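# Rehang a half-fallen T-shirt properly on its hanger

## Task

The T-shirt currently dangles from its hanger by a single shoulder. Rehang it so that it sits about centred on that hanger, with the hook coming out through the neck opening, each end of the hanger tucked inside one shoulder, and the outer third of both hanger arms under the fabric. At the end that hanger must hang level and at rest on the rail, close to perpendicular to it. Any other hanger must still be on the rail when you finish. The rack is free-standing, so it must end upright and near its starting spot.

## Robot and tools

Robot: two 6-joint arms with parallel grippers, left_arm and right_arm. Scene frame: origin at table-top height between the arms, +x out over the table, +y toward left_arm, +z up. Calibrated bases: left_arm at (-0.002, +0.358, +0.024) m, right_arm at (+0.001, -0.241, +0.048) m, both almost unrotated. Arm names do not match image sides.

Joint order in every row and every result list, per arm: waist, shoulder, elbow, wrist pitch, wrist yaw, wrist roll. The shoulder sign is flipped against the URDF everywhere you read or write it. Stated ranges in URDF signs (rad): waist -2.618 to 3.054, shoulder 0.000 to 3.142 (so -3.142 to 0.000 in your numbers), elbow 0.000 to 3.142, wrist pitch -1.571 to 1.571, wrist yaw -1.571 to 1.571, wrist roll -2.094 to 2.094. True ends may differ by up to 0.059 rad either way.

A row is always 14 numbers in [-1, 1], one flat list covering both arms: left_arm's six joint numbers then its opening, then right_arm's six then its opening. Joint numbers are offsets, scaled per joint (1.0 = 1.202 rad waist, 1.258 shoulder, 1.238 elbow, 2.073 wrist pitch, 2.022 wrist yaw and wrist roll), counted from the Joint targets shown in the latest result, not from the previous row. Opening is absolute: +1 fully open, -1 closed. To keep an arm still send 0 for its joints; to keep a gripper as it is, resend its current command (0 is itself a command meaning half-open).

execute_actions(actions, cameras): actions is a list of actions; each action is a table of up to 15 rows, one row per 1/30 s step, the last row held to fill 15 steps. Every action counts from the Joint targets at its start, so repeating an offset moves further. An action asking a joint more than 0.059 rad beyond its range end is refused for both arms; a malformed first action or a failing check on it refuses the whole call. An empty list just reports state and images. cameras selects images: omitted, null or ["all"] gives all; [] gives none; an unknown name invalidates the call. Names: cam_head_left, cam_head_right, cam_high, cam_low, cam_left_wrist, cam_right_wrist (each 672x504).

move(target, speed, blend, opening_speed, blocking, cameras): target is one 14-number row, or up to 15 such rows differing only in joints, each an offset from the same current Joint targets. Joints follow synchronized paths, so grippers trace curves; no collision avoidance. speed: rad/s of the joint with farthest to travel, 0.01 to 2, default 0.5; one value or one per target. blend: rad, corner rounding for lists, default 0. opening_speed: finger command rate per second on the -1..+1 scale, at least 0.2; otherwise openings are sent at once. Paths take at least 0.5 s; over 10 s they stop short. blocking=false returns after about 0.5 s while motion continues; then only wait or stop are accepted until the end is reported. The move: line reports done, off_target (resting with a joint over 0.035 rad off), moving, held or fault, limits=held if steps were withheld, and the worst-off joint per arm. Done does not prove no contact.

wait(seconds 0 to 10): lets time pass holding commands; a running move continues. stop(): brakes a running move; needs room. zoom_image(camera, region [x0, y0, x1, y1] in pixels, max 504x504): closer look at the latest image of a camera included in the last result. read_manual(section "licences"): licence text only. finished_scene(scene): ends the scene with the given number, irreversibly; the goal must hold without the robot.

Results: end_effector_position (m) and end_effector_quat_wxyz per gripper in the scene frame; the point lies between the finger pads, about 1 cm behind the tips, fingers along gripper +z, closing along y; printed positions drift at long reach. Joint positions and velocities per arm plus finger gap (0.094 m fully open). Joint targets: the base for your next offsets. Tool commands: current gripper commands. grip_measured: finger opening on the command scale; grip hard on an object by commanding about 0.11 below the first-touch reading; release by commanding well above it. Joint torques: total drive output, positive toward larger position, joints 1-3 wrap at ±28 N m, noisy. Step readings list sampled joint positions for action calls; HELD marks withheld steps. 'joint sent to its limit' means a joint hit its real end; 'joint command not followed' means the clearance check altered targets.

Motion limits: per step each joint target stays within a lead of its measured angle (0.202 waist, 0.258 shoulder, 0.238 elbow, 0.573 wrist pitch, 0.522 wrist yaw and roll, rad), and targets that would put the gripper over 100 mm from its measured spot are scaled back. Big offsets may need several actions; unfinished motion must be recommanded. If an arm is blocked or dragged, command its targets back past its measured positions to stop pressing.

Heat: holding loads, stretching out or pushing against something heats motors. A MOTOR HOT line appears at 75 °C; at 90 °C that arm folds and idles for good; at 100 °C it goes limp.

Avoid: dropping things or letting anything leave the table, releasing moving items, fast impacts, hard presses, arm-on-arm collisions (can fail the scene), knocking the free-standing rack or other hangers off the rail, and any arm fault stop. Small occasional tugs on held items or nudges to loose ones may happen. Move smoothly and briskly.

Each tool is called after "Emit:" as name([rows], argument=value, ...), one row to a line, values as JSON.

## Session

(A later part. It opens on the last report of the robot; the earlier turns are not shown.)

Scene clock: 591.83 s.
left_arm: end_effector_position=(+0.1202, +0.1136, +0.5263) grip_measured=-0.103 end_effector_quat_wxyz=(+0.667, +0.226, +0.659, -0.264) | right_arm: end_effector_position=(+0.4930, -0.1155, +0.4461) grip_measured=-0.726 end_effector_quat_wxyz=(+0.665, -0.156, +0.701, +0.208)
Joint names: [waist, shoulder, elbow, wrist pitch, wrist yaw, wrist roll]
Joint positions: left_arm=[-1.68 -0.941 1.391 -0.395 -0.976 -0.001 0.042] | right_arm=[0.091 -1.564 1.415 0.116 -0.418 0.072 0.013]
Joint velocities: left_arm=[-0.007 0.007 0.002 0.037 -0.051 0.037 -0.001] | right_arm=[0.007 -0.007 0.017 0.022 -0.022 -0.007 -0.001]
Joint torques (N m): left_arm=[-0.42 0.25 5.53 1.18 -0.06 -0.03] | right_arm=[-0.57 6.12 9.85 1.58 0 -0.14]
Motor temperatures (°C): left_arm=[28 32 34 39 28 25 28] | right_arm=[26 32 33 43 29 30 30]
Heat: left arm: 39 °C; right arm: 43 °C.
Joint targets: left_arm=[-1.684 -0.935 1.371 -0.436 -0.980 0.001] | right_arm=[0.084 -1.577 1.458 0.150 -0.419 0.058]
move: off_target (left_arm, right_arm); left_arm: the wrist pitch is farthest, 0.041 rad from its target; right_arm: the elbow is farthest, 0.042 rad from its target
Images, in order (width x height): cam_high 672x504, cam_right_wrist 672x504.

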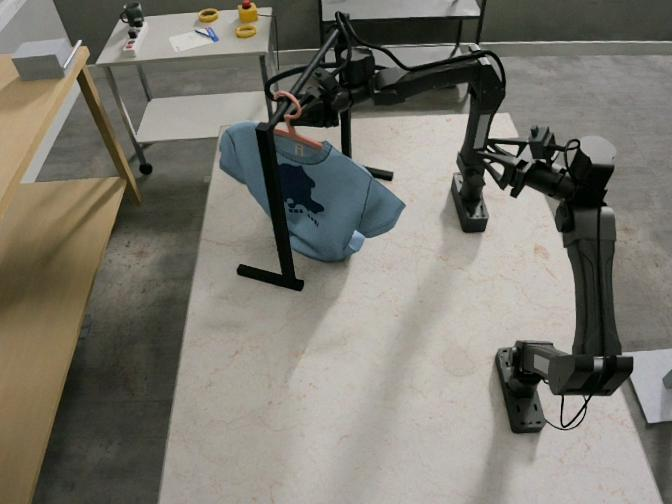

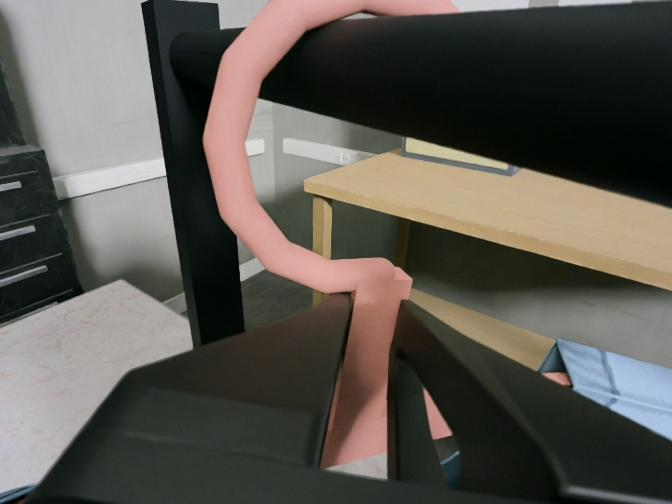

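Emit:
move(target=[0,0,0,0,0,0,-0.1,0,0,-0.075,0.013,0,0,-1], speed=0.15, cameras=[])

Emit:
move(target=[0,0,0,0,0,0,-0.1,0,0.0,0,0,0,0,-0.1], opening_speed=0.3, cameras=["cam_right_wrist"])

Scene clock: 593.10 s.
left_arm: end_effector_position=(+0.1202, +0.1136, +0.5263) grip_measured=-0.103 end_effector_quat_wxyz=(+0.667, +0.226, +0.659, -0.264) | right_arm: end_effector_position=(+0.4934, -0.1149, +0.4453) grip_measured=-0.726 end_effector_quat_wxyz=(+0.673, -0.158, +0.692, +0.208)
Joint names: [waist, shoulder, elbow, wrist pitch, wrist yaw, wrist roll]
Joint positions: left_arm=[-1.68 -0.941 1.391 -0.395 -0.976 -0.001 0.042] | right_arm=[0.091 -1.564 1.389 0.168 -0.421 0.072 0.013]
Joint velocities: left_arm=[-0.007 0.012 0.002 -0.007 -0.007 -0.051 -0.001] | right_arm=[0.007 -0.002 0.022 0.051 -0.037 -0.11 0]
Joint torques (N m): left_arm=[-0.46 0.23 5.52 1.21 -0.11 -0.01] | right_arm=[-0.57 6.15 5.14 1.34 -0.02 -0.14]
Motor temperatures (°C): left_arm=[28 32 34 39 28 25 28] | right_arm=[26 32 33 43 29 30 30]
Heat: left arm: 39 °C; right arm: 43 °C.
Joint targets: left_arm=[-1.684 -0.935 1.371 -0.436 -0.980 0.001] | right_arm=[0.084 -1.577 1.365 0.177 -0.419 0.058]
move: off_target (left_arm); left_arm: the wrist pitch is farthest, 0.041 rad from its target
No camera images: "cameras" was empty.

Scene clock: 596.30 s.
left_arm: end_effector_position=(+0.1202, +0.1136, +0.5263) grip_measured=-0.103 end_effector_quat_wxyz=(+0.667, +0.226, +0.659, -0.264) | right_arm: end_effector_position=(+0.4944, -0.1169, +0.4411) grip_measured=-0.102 end_effector_quat_wxyz=(+0.671, -0.156, +0.695, +0.205)
Joint names: [waist, shoulder, elbow, wrist pitch, wrist yaw, wrist roll]
Joint positions: left_arm=[-1.68 -0.941 1.391 -0.395 -0.976 -0.001 0.042] | right_arm=[0.09 -1.564 1.38 0.168 -0.414 0.069 0.042]
Joint velocities: left_arm=[-0.002 0.012 -0.012 -0.081 0.022 -0.007 0.001] | right_arm=[-0.012 -0.002 -0.017 -0.051 0.037 0.007 0]
Joint torques (N m): left_arm=[-0.31 0.35 5.46 1.19 -0.07 0] | right_arm=[-0.46 6.16 5.71 1.34 -0.01 -0.11]
Motor temperatures (°C): left_arm=[28 32 34 39 28 25 28] | right_arm=[26 32 33 42 29 30 30]
Heat: left arm: 39 °C; right arm: 42 °C.
Joint targets: left_arm=[-1.684 -0.935 1.371 -0.436 -0.980 0.001] | right_arm=[0.084 -1.577 1.365 0.177 -0.419 0.058]
move: off_target (left_arm); left_arm: the wrist pitch is farthest, 0.041 rad from its target
Images, in order (width x height): cam_right_wrist 672x504.

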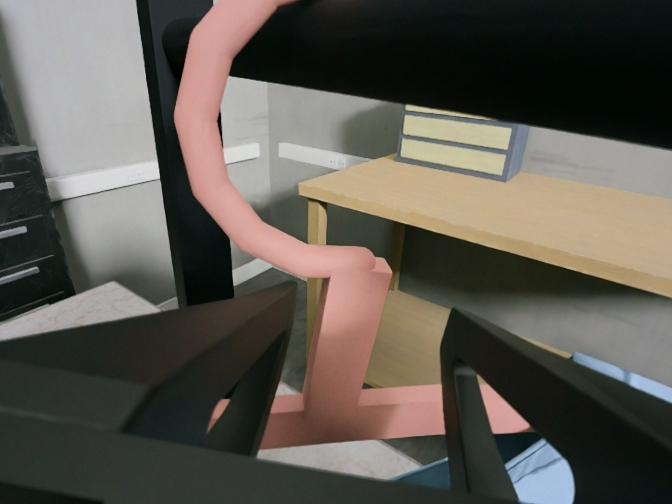

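Emit:
move([
  [0,0,0,0,0,0,-0.1,-0.065,0.185,-0.15,-0.018,-0.036,0,-0.1],
  [0,0,0,0,0,0,-0.1,-0.167,0.342,-0.255,-0.05,-0.097,0,-0.1],
], speed=0.3, blend=0.03, cameras=["cam_right_wrist","cam_high","cam_left_wrist","cam_low"])

Emit:
zoom_image(camera="cam_high", region=[210, 50, 430, 270])

Emit:
zoom_image(camera="cam_left_wrist", region=[190, 90, 440, 340])

Scene clock: 598.70 s.
left_arm: end_effector_position=(+0.1202, +0.1136, +0.5263) grip_measured=-0.103 end_effector_quat_wxyz=(+0.667, +0.226, +0.659, -0.264) | right_arm: end_effector_position=(+0.3922, -0.1769, +0.4432) grip_measured=-0.102 end_effector_quat_wxyz=(+0.677, -0.153, +0.692, +0.200)
Joint names: [waist, shoulder, elbow, wrist pitch, wrist yaw, wrist roll]
Joint positions: left_arm=[-1.68 -0.941 1.391 -0.395 -0.976 -0.001 0.042] | right_arm=[-0.112 -1.167 1.066 0.096 -0.604 0.066 0.042]
Joint velocities: left_arm=[-0.002 -0.002 0.002 0.022 0.007 -0.007 -0.001] | right_arm=[-0.007 -0.002 -0.007 -0.007 0.007 -0.007 0]
Joint torques (N m): left_arm=[-0.39 0.17 5.42 1.21 -0.1 -0.02] | right_arm=[-0.35 5.11 5.53 1 -0.07 -0.11]
Motor temperatures (°C): left_arm=[28 32 34 39 28 25 28] | right_arm=[26 32 33 42 29 30 30]
Heat: left arm: 39 °C; right arm: 42 °C.
Joint targets: left_arm=[-1.684 -0.935 1.371 -0.436 -0.980 0.001] | right_arm=[-0.117 -1.147 1.049 0.073 -0.615 0.058]
move: off_target (left_arm); left_arm: the wrist pitch is farthest, 0.041 rad from its target
Images, in order (width x height): cam_high 672x504, cam_low 672x504, cam_left_wrist 672x504, cam_right_wrist 672x504.

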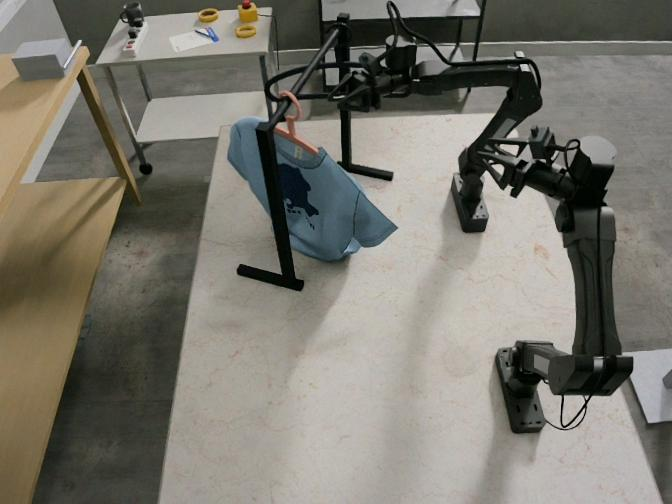

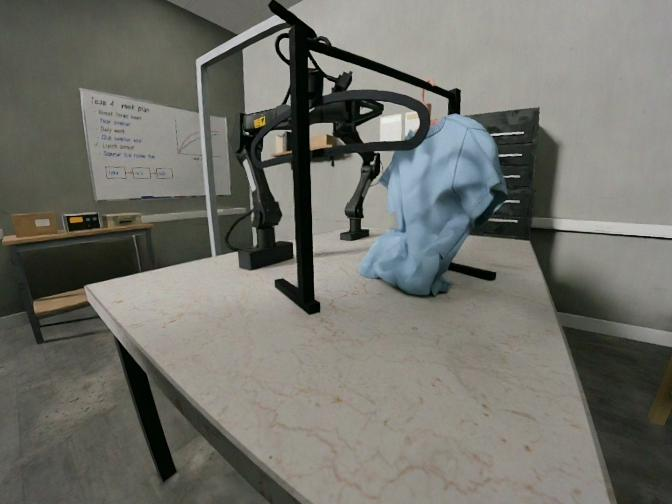

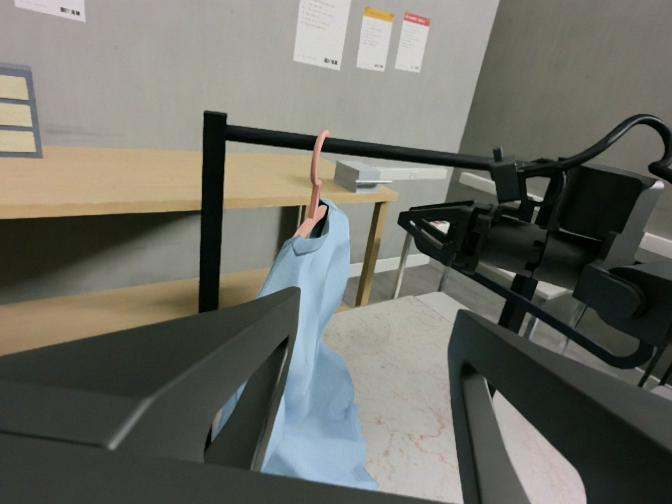

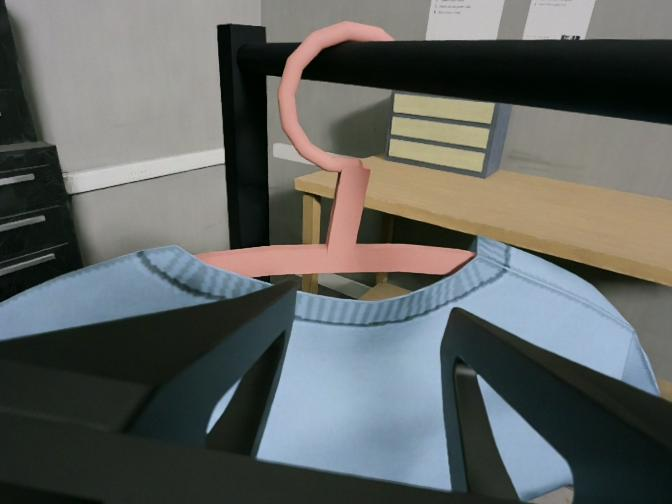

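Scaled by 2.291 from the camera's 672x504 image, which has a finer 960x720 frame.

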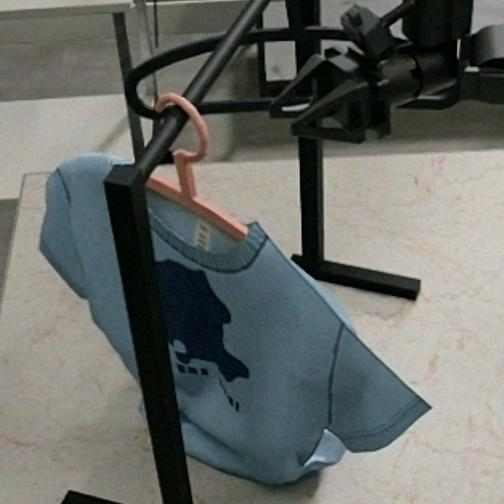

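Scaled by 2.016 from the camera's 672x504 image, which has a finer 960x720 frame.

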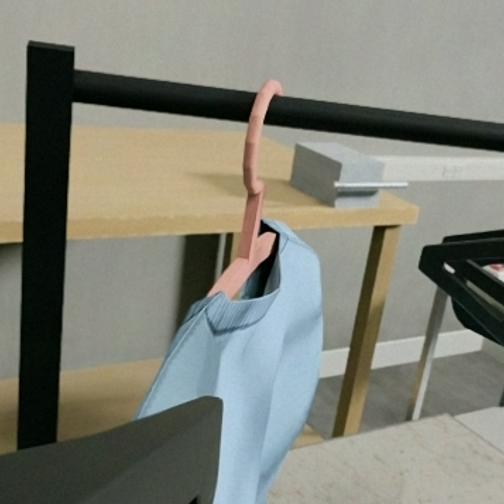

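Emit:
wait(seconds=1, cameras=["cam_high","cam_left_wrist","cam_head_right"])

Emit:
zoom_image(camera="cam_high", region=[210, 50, 430, 270])

Scene clock: 600.17 s.
left_arm: end_effector_position=(+0.1202, +0.1136, +0.5263) grip_measured=-0.103 end_effector_quat_wxyz=(+0.667, +0.226, +0.659, -0.264) | right_arm: end_effector_position=(+0.3922, -0.1769, +0.4428) grip_measured=-0.102 end_effector_quat_wxyz=(+0.676, -0.153, +0.692, +0.200)
Joint names: [waist, shoulder, elbow, wrist pitch, wrist yaw, wrist roll]
Joint positions: left_arm=[-1.68 -0.941 1.391 -0.395 -0.976 -0.001 0.042] | right_arm=[-0.112 -1.167 1.066 0.094 -0.604 0.066 0.042]
Joint velocities: left_arm=[-0.002 0.007 0.007 0.022 -0.037 0.081 0] | right_arm=[-0.002 0.027 0.002 0.022 -0.022 0.007 0.001]
Joint torques (N m): left_arm=[-0.32 0.31 5.42 1.21 -0.1 0.04] | right_arm=[-0.36 5.12 5.55 1.02 -0.05 -0.11]
Motor temperatures (°C): left_arm=[28 32 34 39 28 25 28] | right_arm=[26 32 33 42 29 30 30]
Heat: left arm: 39 °C; right arm: 42 °C.
Joint targets: left_arm=[-1.684 -0.935 1.371 -0.436 -0.980 0.001] | right_arm=[-0.117 -1.147 1.049 0.073 -0.615 0.058]
Tool commands: left_gripper/opening=-0.1 right_gripper/opening=-0.1
wait: 1.00 s; at rest from the start
Images, in order (width x height): cam_head_right 672x504, cam_high 672x504, cam_left_wrist 672x504.

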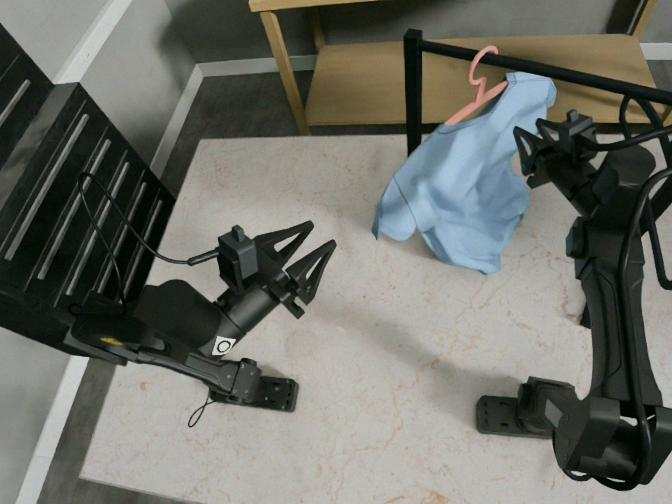

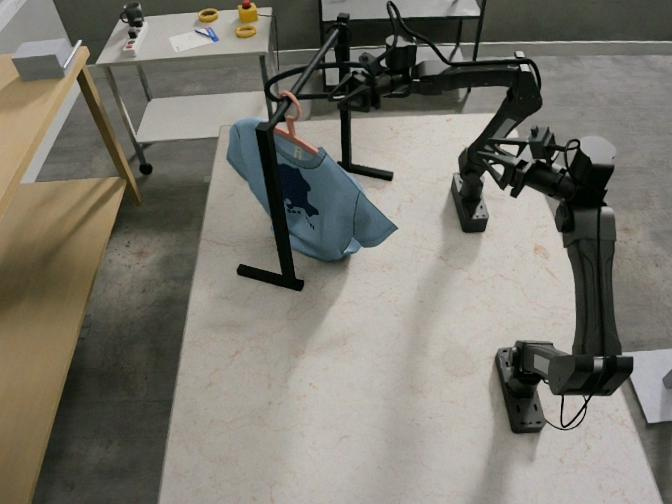

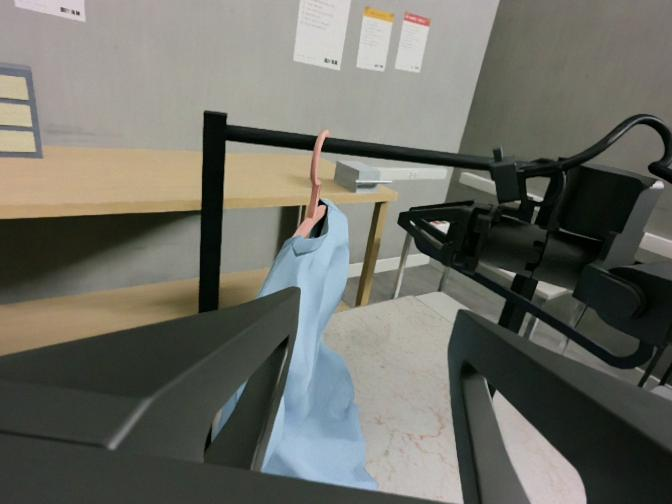

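Scaled by 2.291 from the camera's 672x504 image, which has a finer 960x720 frame.

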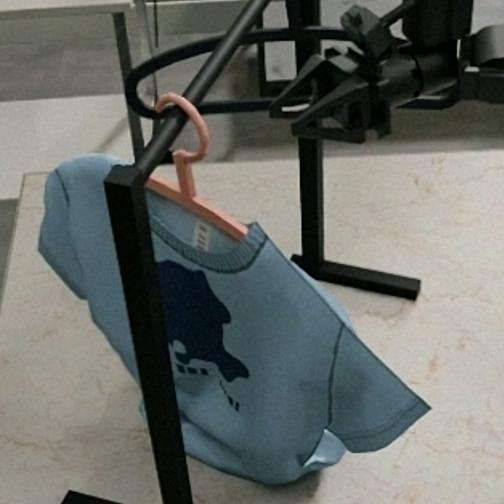

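Emit:
zoom_image(camera="cam_left_wrist", region=[220, 110, 420, 330])

Emit:
zoom_image(camera="cam_head_right", region=[360, 20, 580, 240])

Emit:
execute_actions(actions=[], cameras=["cam_head_left","cam_low","cam_right_wrist"])

Scaled by 2.291 from the camera's 672x504 image, which has a finer 960x720 frame.

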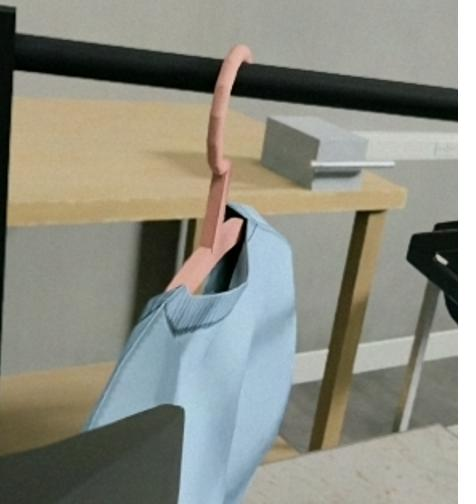

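Scaled by 2.291 from the camera's 672x504 image, which has a finer 960x720 frame.

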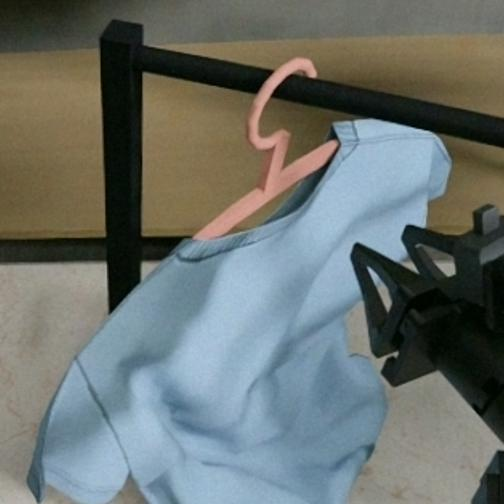

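Scene clock: 601.03 s.
left_arm: end_effector_position=(+0.1202, +0.1136, +0.5263) grip_measured=-0.103 end_effector_quat_wxyz=(+0.667, +0.226, +0.659, -0.264) | right_arm: end_effector_position=(+0.3922, -0.1769, +0.4428) grip_measured=-0.102 end_effector_quat_wxyz=(+0.676, -0.153, +0.692, +0.200)
Joint names: [waist, shoulder, elbow, wrist pitch, wrist yaw, wrist roll]
Joint positions: left_arm=[-1.68 -0.941 1.391 -0.395 -0.976 -0.001 0.042] | right_arm=[-0.112 -1.167 1.066 0.094 -0.604 0.066 0.042]
Joint velocities: left_arm=[-0.012 -0.007 0.002 -0.037 -0.022 0.037 0.001] | right_arm=[-0.007 -0.012 0.027 -0.022 0.007 0.051 -0.001]
Joint torques (N m): left_arm=[-0.28 0.36 5.52 1.19 -0.05 -0.01] | right_arm=[-0.36 5.09 5.5 1.02 -0.05 -0.11]
Motor temperatures (°C): left_arm=[28 32 34 39 28 25 28] | right_arm=[26 32 33 42 29 30 30]
Heat: left arm: 39 °C; right arm: 42 °C.
Joint targets: left_arm=[-1.684 -0.935 1.371 -0.436 -0.980 0.001] | right_arm=[-0.117 -1.147 1.049 0.073 -0.615 0.058]
Tool commands: left_gripper/opening=-0.1 right_gripper/opening=-0.1
Images, in order (width x height): cam_head_left 672x504, cam_low 672x504, cam_right_wrist 672x504.

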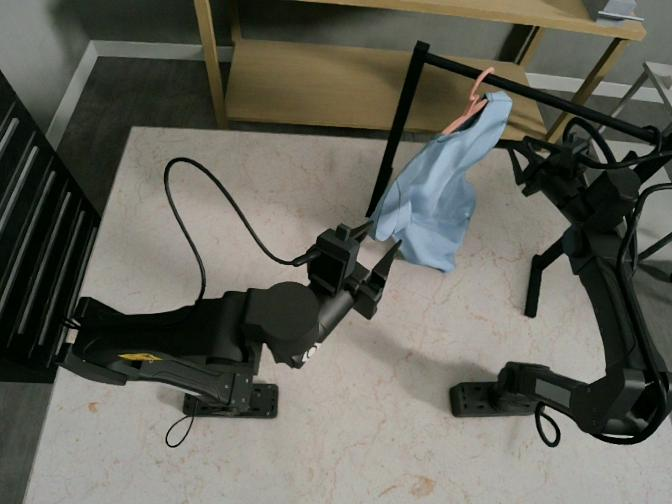

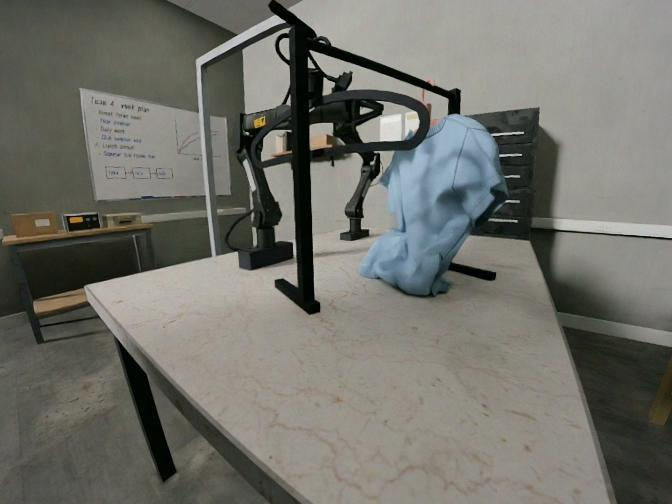

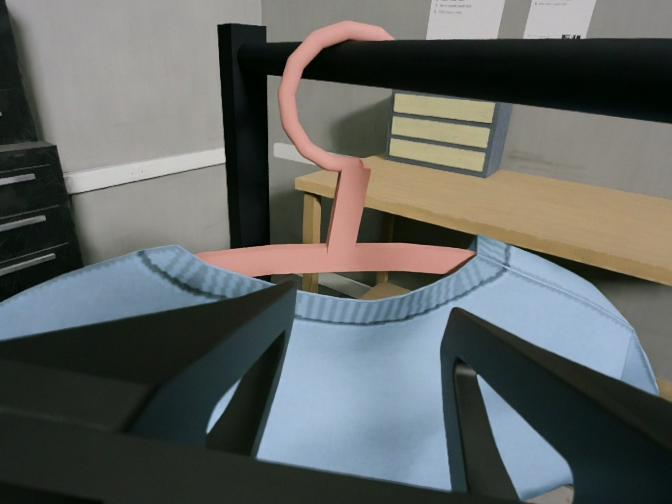

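Emit:
move(target=[0,0,0,0,0,0,-0.1,-0.2,0.2,-0.1,-0.05,0,0,-0.1], cameras=[])

Emit:
move(target=[0.777,-0.751,0.742,-0.18,0.485,0,0.5,0,0,0,0,0,0,-0.1], cameras=["cam_left_wrist","cam_head_right","cam_high"])

Scene clock: 605.27 s.
left_arm: end_effector_position=(+0.1202, +0.1136, +0.5263) grip_measured=-0.103 end_effector_quat_wxyz=(+0.667, +0.226, +0.659, -0.264) | right_arm: end_effector_position=(+0.3323, -0.2475, +0.4504) grip_measured=-0.102 end_effector_quat_wxyz=(+0.707, -0.081, +0.693, +0.114)
Joint names: [waist, shoulder, elbow, wrist pitch, wrist yaw, wrist roll]
Joint positions: left_arm=[-1.68 -0.941 1.391 -0.395 -0.976 -0.001 0.042] | right_arm=[-0.353 -0.903 0.943 -0.009 -0.616 0.061 0.042]
Joint velocities: left_arm=[0.017 0.012 0.002 -0.022 -0.051 0.037 -0.001] | right_arm=[-0.012 0.007 -0.002 -0.051 -0.022 -0.037 0.001]
Joint torques (N m): left_arm=[-0.42 0.23 5.34 1.22 -0.01 -0.02] | right_arm=[-0.35 1.55 5.26 1 -0.02 -0.11]
Motor temperatures (°C): left_arm=[28 32 34 39 28 25 28] | right_arm=[26 32 32 41 29 30 30]
Heat: left arm: 39 °C; right arm: 41 °C.
Joint targets: left_arm=[-1.684 -0.935 1.371 -0.436 -0.980 0.001] | right_arm=[-0.357 -0.895 0.926 -0.030 -0.615 0.058]
move: off_target (left_arm); left_arm: the wrist pitch is farthest, 0.041 rad from its target
No camera images: "cameras" was empty.

Scene clock: 608.03 s.
left_arm: end_effector_position=(+0.3878, -0.0023, +0.4577) grip_measured=+0.497 end_effector_quat_wxyz=(+0.528, +0.300, +0.767, -0.206) | right_arm: end_effector_position=(+0.3324, -0.2475, +0.4500) grip_measured=-0.102 end_effector_quat_wxyz=(+0.706, -0.081, +0.694, +0.114)
Joint names: [waist, shoulder, elbow, wrist pitch, wrist yaw, wrist roll]
Joint positions: left_arm=[-0.746 -1.862 2.261 -0.763 -0.005 -0.001 0.07] | right_arm=[-0.353 -0.903 0.943 -0.01 -0.616 0.061 0.042]
Joint velocities: left_arm=[-0.017 -0.012 -0.017 -0.051 -0.022 -0.007 0.001] | right_arm=[-0.012 0.012 -0.012 0.037 0.051 0.081 0]
Joint torques (N m): left_arm=[-0.32 7.27 10.58 1.46 0.08 -0.01] | right_arm=[-0.35 1.54 5.24 1.01 -0.02 -0.11]
Motor temperatures (°C): left_arm=[28 32 34 39 28 25 28] | right_arm=[26 31 32 41 29 30 30]
Heat: left arm: 39 °C; right arm: 41 °C.
Joint targets: left_arm=[-0.750 -1.880 2.290 -0.809 0.000 0.001] | right_arm=[-0.357 -0.895 0.926 -0.030 -0.615 0.058]
move: off_target (left_arm); left_arm: the wrist pitch is farthest, 0.046 rad from its target
Images, in order (width x height): cam_head_right 672x504, cam_high 672x504, cam_left_wrist 672x504.

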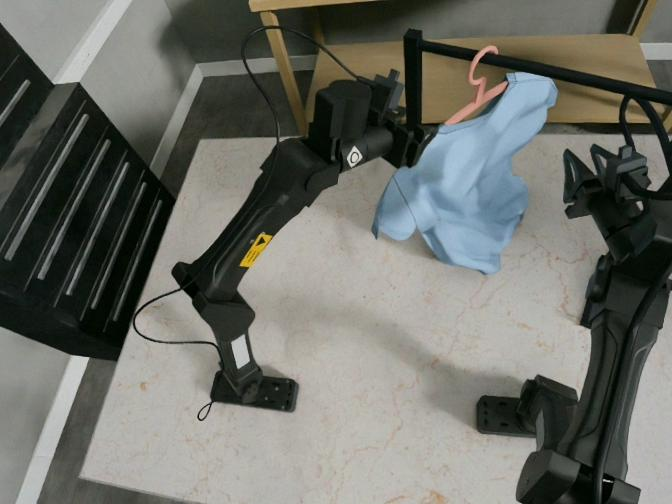

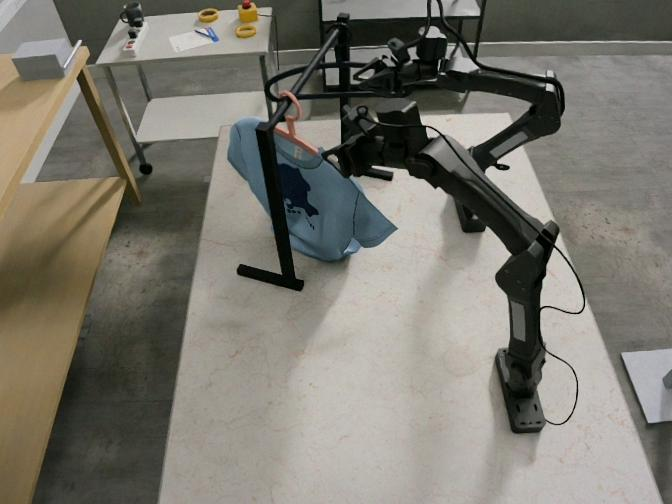

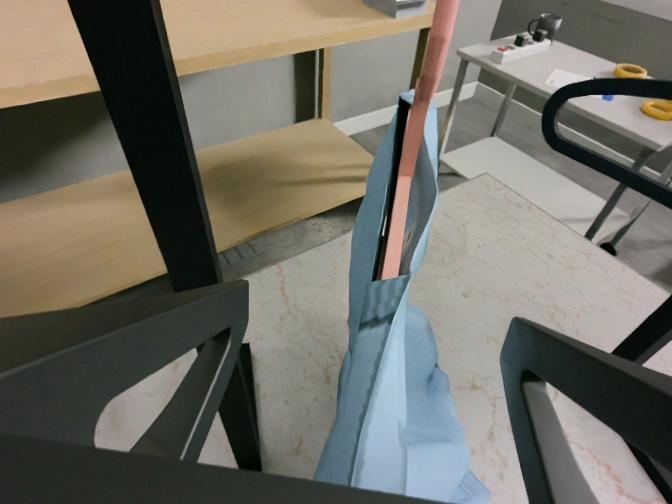

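Emit:
move(target=[0,0,-0.2,0.115,0,0,0.5,0,0,0,0,0,0,-0.1], cameras=["cam_left_wrist","cam_head_right"])

Scene clock: 609.47 s.
left_arm: end_effector_position=(+0.4035, -0.0173, +0.4049) grip_measured=+0.497 end_effector_quat_wxyz=(+0.512, +0.305, +0.778, -0.200) | right_arm: end_effector_position=(+0.3324, -0.2475, +0.4500) grip_measured=-0.102 end_effector_quat_wxyz=(+0.706, -0.081, +0.694, +0.114)
Joint names: [waist, shoulder, elbow, wrist pitch, wrist yaw, wrist roll]
Joint positions: left_arm=[-0.746 -1.862 2.062 -0.607 -0.003 -0.001 0.07] | right_arm=[-0.353 -0.903 0.943 -0.01 -0.616 0.061 0.042]
Joint velocities: left_arm=[-0.012 -0.002 -0.012 -0.066 0.022 -0.051 0] | right_arm=[-0.022 0.027 0.007 0.066 0.066 -0.051 0]
Joint torques (N m): left_arm=[-0.28 7.66 6.67 2.22 0.09 0] | right_arm=[-0.35 1.52 5.24 1.01 -0.01 -0.11]
Motor temperatures (°C): left_arm=[28 32 34 40 28 25 28] | right_arm=[26 31 32 41 29 30 30]
Heat: left arm: 40 °C; right arm: 41 °C.
Joint targets: left_arm=[-0.750 -1.880 2.042 -0.571 0.000 0.001] | right_arm=[-0.357 -0.895 0.926 -0.030 -0.615 0.058]
move: off_target (left_arm); left_arm: the wrist pitch is farthest, 0.036 rad from its target
Images, in order (width x height): cam_head_right 672x504, cam_left_wrist 672x504.

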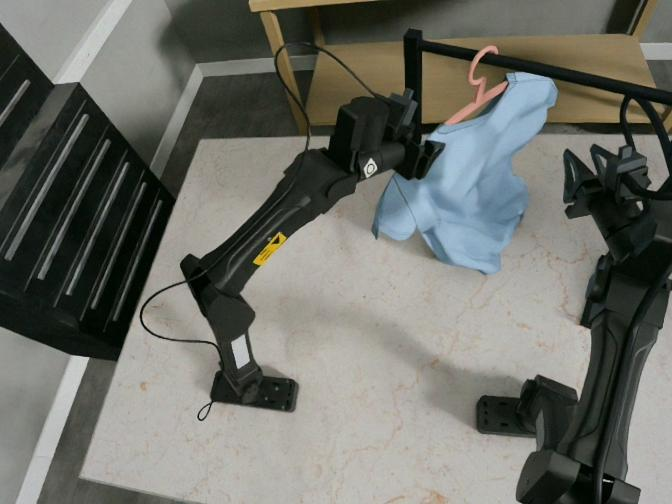

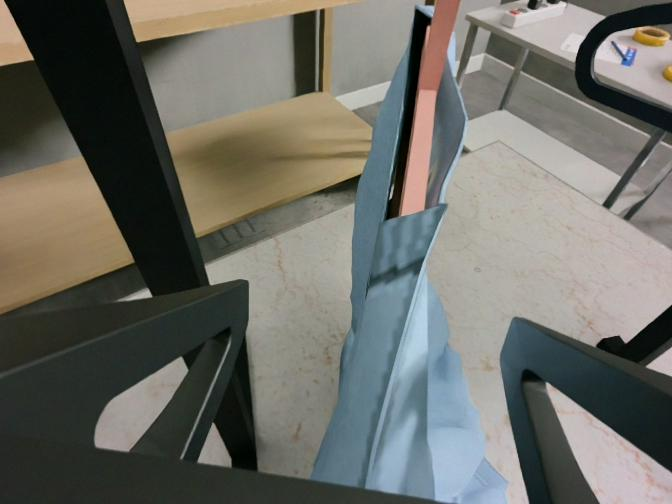

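Emit:
move(target=[0,0,-0.105,0.06,0,0,0.5,0,0,0,0,0,0,-0.1], cameras=["cam_left_wrist","cam_high"])

Emit:
move(target=[0,0,0,0,0,0,-0.6,0,0,0,0,0,0,-0.1], opening_speed=0.8, cameras=["cam_left_wrist","cam_head_right"])

Scene clock: 610.87 s.
left_arm: end_effector_position=(+0.4119, -0.0251, +0.3743) grip_measured=+0.497 end_effector_quat_wxyz=(+0.510, +0.305, +0.779, -0.200) | right_arm: end_effector_position=(+0.3324, -0.2475, +0.4500) grip_measured=-0.102 end_effector_quat_wxyz=(+0.706, -0.081, +0.694, +0.114)
Joint names: [waist, shoulder, elbow, wrist pitch, wrist yaw, wrist roll]
Joint positions: left_arm=[-0.746 -1.862 1.934 -0.483 -0.003 -0.001 0.07] | right_arm=[-0.353 -0.903 0.943 -0.01 -0.616 0.061 0.042]
Joint velocities: left_arm=[-0.002 0.002 -0.002 -0.081 -0.051 -0.037 0] | right_arm=[-0.002 0.012 0.022 0.037 -0.051 -0.051 0]
Joint torques (N m): left_arm=[-0.44 8.1 6.82 2.23 0.09 -0.02] | right_arm=[-0.34 1.54 5.24 1.01 -0.02 -0.11]
Motor temperatures (°C): left_arm=[28 32 34 40 28 25 28] | right_arm=[26 31 32 41 29 30 30]
Heat: left arm: 40 °C; right arm: 41 °C.
Joint targets: left_arm=[-0.750 -1.880 1.912 -0.446 0.000 0.001] | right_arm=[-0.357 -0.895 0.926 -0.030 -0.615 0.058]
move: off_target (left_arm); left_arm: the wrist pitch is farthest, 0.036 rad from its target
Images, in order (width x height): cam_high 672x504, cam_left_wrist 672x504.

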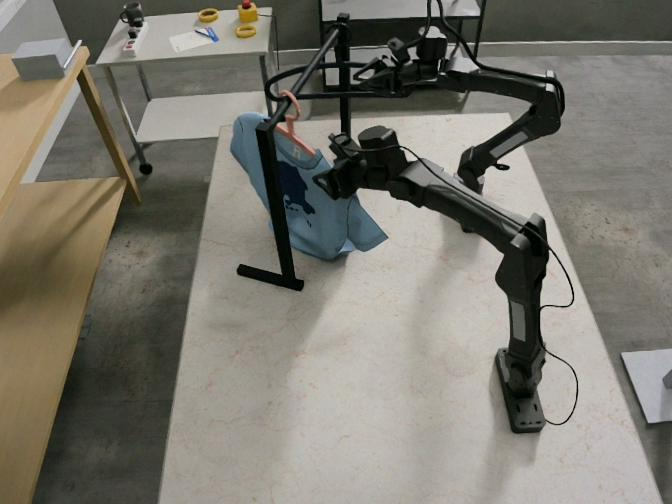

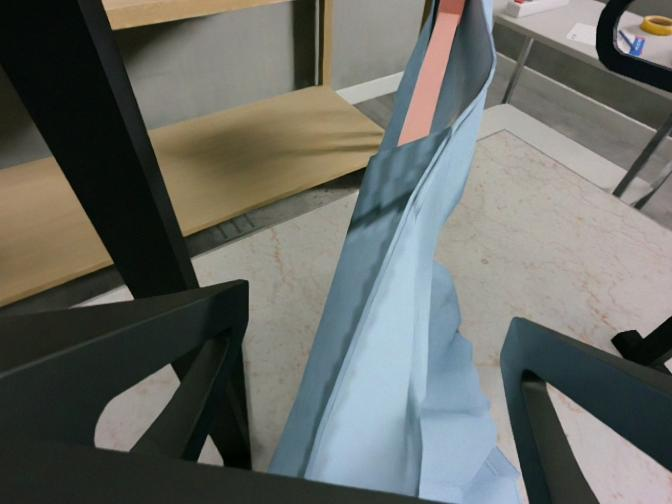

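Scene clock: 612.47 s.
left_arm: end_effector_position=(+0.4120, -0.0252, +0.3747) grip_measured=-0.597 end_effector_quat_wxyz=(+0.511, +0.305, +0.778, -0.200) | right_arm: end_effector_position=(+0.3324, -0.2475, +0.4500) grip_measured=-0.102 end_effector_quat_wxyz=(+0.706, -0.081, +0.694, +0.114)
Joint names: [waist, shoulder, elbow, wrist pitch, wrist yaw, wrist roll]
Joint positions: left_arm=[-0.746 -1.862 1.934 -0.481 -0.003 -0.001 0.019] | right_arm=[-0.353 -0.903 0.943 -0.01 -0.616 0.061 0.042]
Joint velocities: left_arm=[-0.007 -0.007 -0.007 0.066 -0.022 0.081 0] | right_arm=[0.002 -0.002 0.007 -0.022 -0.037 0.007 0]
Joint torques (N m): left_arm=[-0.39 8.13 6.76 2.25 0.11 0] | right_arm=[-0.34 1.55 5.24 1.01 -0.02 -0.11]
Motor temperatures (°C): left_arm=[28 32 34 40 28 25 28] | right_arm=[26 31 32 41 29 30 30]
Heat: left arm: 40 °C; right arm: 41 °C.
Joint targets: left_arm=[-0.750 -1.880 1.912 -0.446 0.000 0.001] | right_arm=[-0.357 -0.895 0.926 -0.030 -0.615 0.058]
move: done
Images, in order (width x height): cam_head_right 672x504, cam_left_wrist 672x504.

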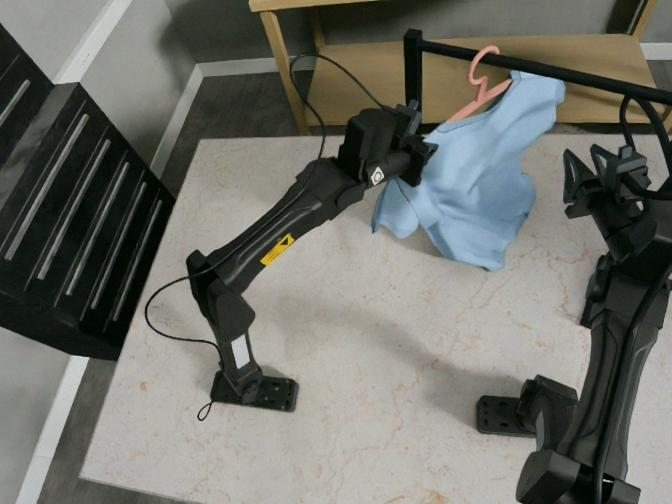

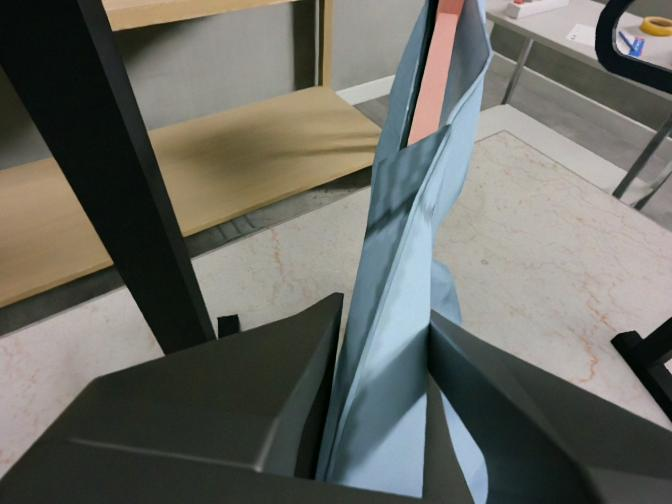

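Emit:
move([
  [-0.118,-0.052,0.047,0.003,-0.168,0,-0.6,0,0,0,0,0,0,-0.1],
  [-0.237,-0.110,0.099,0.007,-0.336,0,-0.6,0,0,0,0,0,0,-0.1],
], blend=0.1, speed=0.4, cameras=["cam_left_wrist","cam_head_right","cam_high"])

Scene clock: 615.40 s.
left_arm: end_effector_position=(+0.3808, -0.0671, +0.3607) grip_measured=-0.597 end_effector_quat_wxyz=(+0.578, +0.240, +0.780, -0.012) | right_arm: end_effector_position=(+0.3324, -0.2475, +0.4500) grip_measured=-0.102 end_effector_quat_wxyz=(+0.706, -0.081, +0.694, +0.114)
Joint names: [waist, shoulder, elbow, wrist pitch, wrist yaw, wrist roll]
Joint positions: left_arm=[-1.03 -1.985 2.004 -0.454 -0.666 -0.001 0.019] | right_arm=[-0.353 -0.903 0.943 -0.01 -0.616 0.061 0.042]
Joint velocities: left_arm=[-0.002 0.012 0.007 0.022 0.007 -0.066 -0.001] | right_arm=[-0.002 -0.002 -0.012 0.022 0.066 0.007 -0.001]
Joint torques (N m): left_arm=[-0.58 7.88 11.73 1.95 -0.3 0] | right_arm=[-0.36 1.57 5.24 1.01 -0.01 -0.1]
Motor temperatures (°C): left_arm=[28 32 34 41 28 25 28] | right_arm=[26 31 32 41 29 30 30]
Heat: left arm: 41 °C; right arm: 41 °C.
Joint targets: left_arm=[-1.035 -2.018 2.034 -0.432 -0.679 0.001] | right_arm=[-0.357 -0.895 0.926 -0.030 -0.615 0.058]
move: done
Images, in order (width x height): cam_head_right 672x504, cam_high 672x504, cam_left_wrist 672x504.

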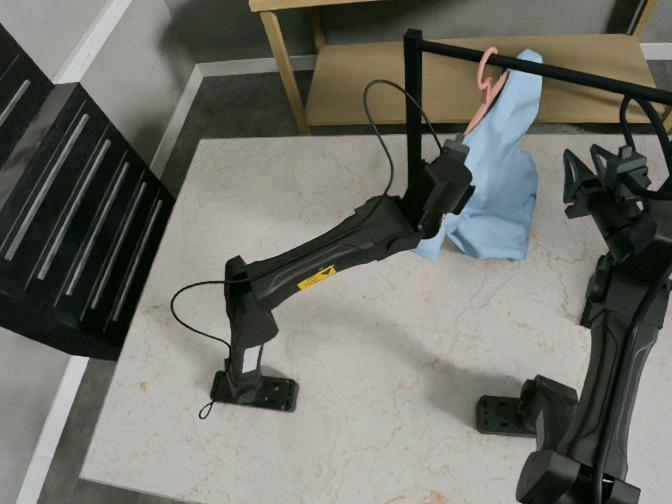

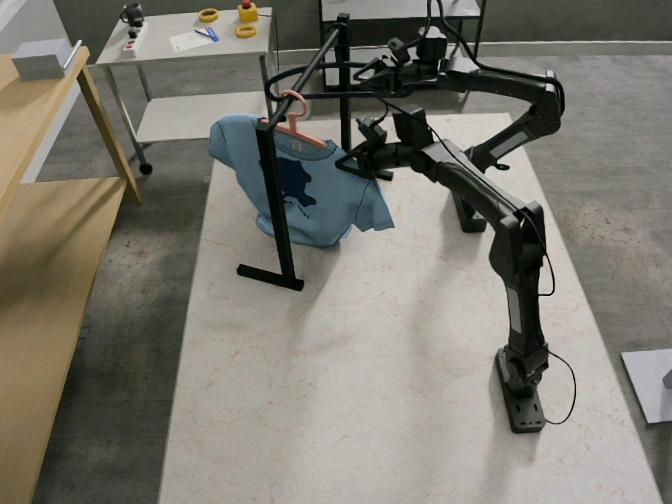

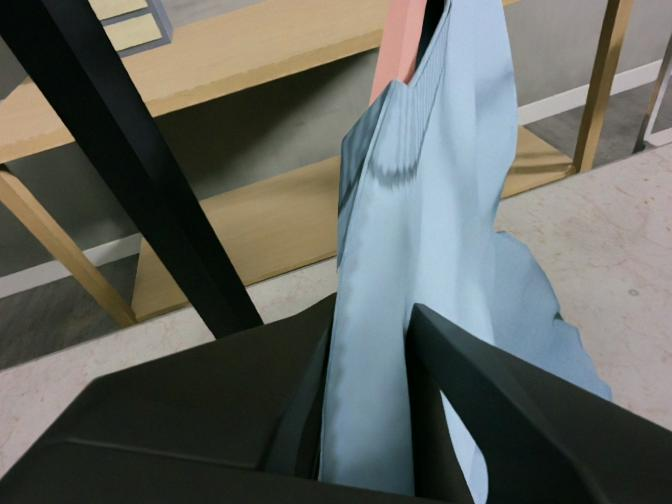

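Emit:
move(target=[-0.075,-0.095,0.129,-0.019,-0.119,0,-0.6,0,0,0,0,0,0,-0.1], speed=0.3, cameras=["cam_left_wrist"])

Emit:
move(target=[0,0,0,0,0,0,0.1,0,0,0,0,0,0,-0.1], opening_speed=0.5, cameras=["cam_left_wrist","cam_head_right","cam_high"])

Scene clock: 617.37 s.
left_arm: end_effector_position=(+0.3685, -0.0875, +0.3756) grip_measured=-0.597 end_effector_quat_wxyz=(+0.616, +0.193, +0.763, +0.041) | right_arm: end_effector_position=(+0.3324, -0.2475, +0.4500) grip_measured=-0.102 end_effector_quat_wxyz=(+0.706, -0.081, +0.694, +0.114)
Joint names: [waist, shoulder, elbow, wrist pitch, wrist yaw, wrist roll]
Joint positions: left_arm=[-1.119 -2.103 2.162 -0.454 -0.904 -0.001 0.019] | right_arm=[-0.353 -0.903 0.943 -0.01 -0.616 0.061 0.042]
Joint velocities: left_arm=[-0.007 -0.002 0.017 -0.022 -0.081 0.022 0] | right_arm=[0.007 0.002 0.007 0.051 0.037 -0.066 0.001]
Joint torques (N m): left_arm=[-0.36 8.66 11.58 1.49 -0.32 -0.02] | right_arm=[-0.38 1.55 5.24 1.02 -0.02 -0.11]
Motor temperatures (°C): left_arm=[28 32 35 41 28 25 28] | right_arm=[26 31 32 41 29 30 30]
Heat: left arm: 41 °C; right arm: 41 °C.
Joint targets: left_arm=[-1.125 -2.138 2.194 -0.471 -0.920 0.001] | right_arm=[-0.357 -0.895 0.926 -0.030 -0.615 0.058]
move: done
Images, in order (width x height): cam_left_wrist 672x504.

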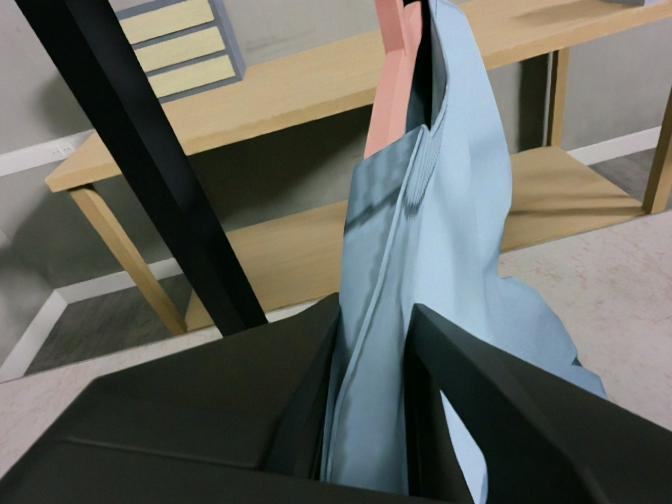

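Scene clock: 618.97 s.
left_arm: end_effector_position=(+0.3685, -0.0875, +0.3756) grip_measured=+0.097 end_effector_quat_wxyz=(+0.616, +0.195, +0.762, +0.043) | right_arm: end_effector_position=(+0.3324, -0.2475, +0.4500) grip_measured=-0.102 end_effector_quat_wxyz=(+0.706, -0.081, +0.694, +0.114)
Joint names: [waist, shoulder, elbow, wrist pitch, wrist yaw, wrist roll]
Joint positions: left_arm=[-1.119 -2.103 2.162 -0.454 -0.904 0.005 0.052] | right_arm=[-0.353 -0.903 0.943 -0.01 -0.616 0.061 0.042]
Joint velocities: left_arm=[-0.002 0.002 -0.002 -0.051 -0.022 -0.066 0.001] | right_arm=[-0.002 -0.012 -0.022 -0.007 -0.007 -0.037 -0.001]
Joint torques (N m): left_arm=[-0.53 8.77 11.85 1.48 -0.34 -0.05] | right_arm=[-0.38 1.55 5.26 1.02 -0.01 -0.11]
Motor temperatures (°C): left_arm=[28 33 35 41 28 25 28] | right_arm=[26 31 32 41 29 30 30]
Heat: left arm: 41 °C; right arm: 41 °C.
Joint targets: left_arm=[-1.125 -2.138 2.194 -0.471 -0.920 0.001] | right_arm=[-0.357 -0.895 0.926 -0.030 -0.615 0.058]
move: done
Images, in order (width x height): cam_head_right 672x504, cam_high 672x504, cam_left_wrist 672x504.

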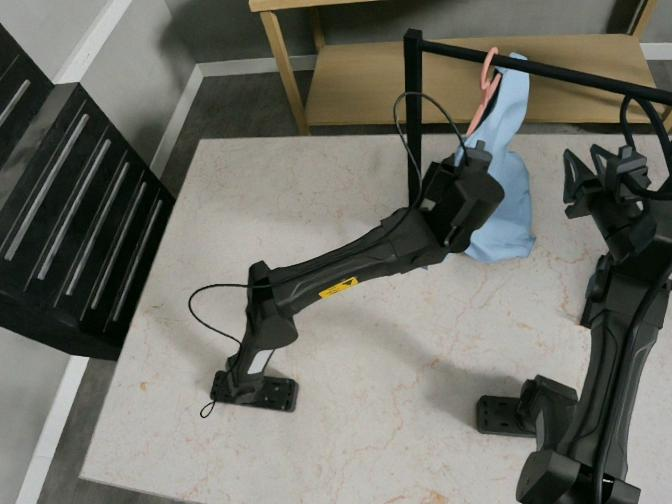

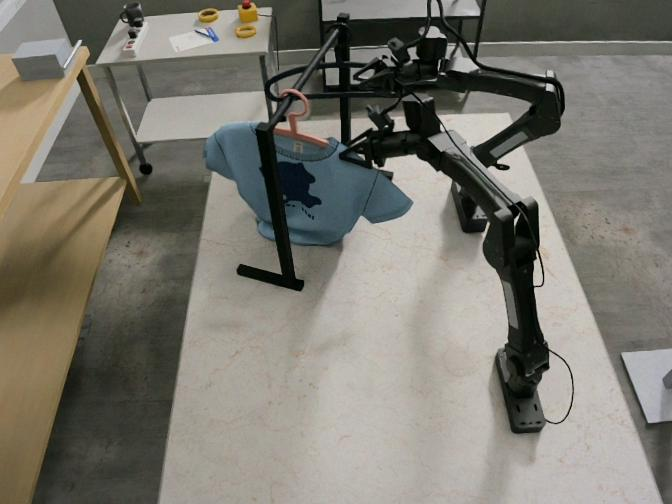

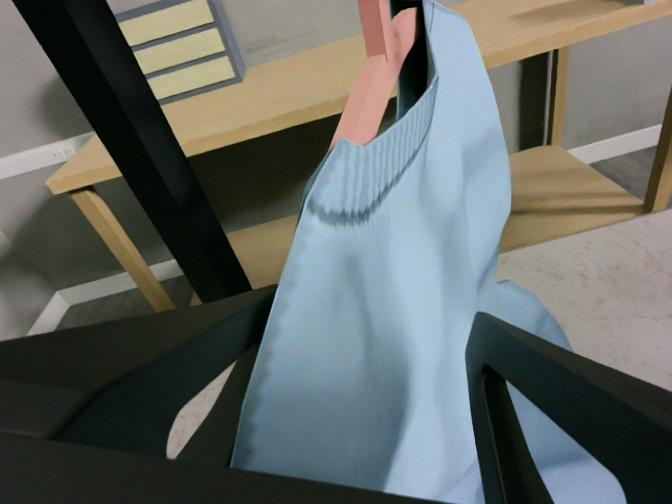

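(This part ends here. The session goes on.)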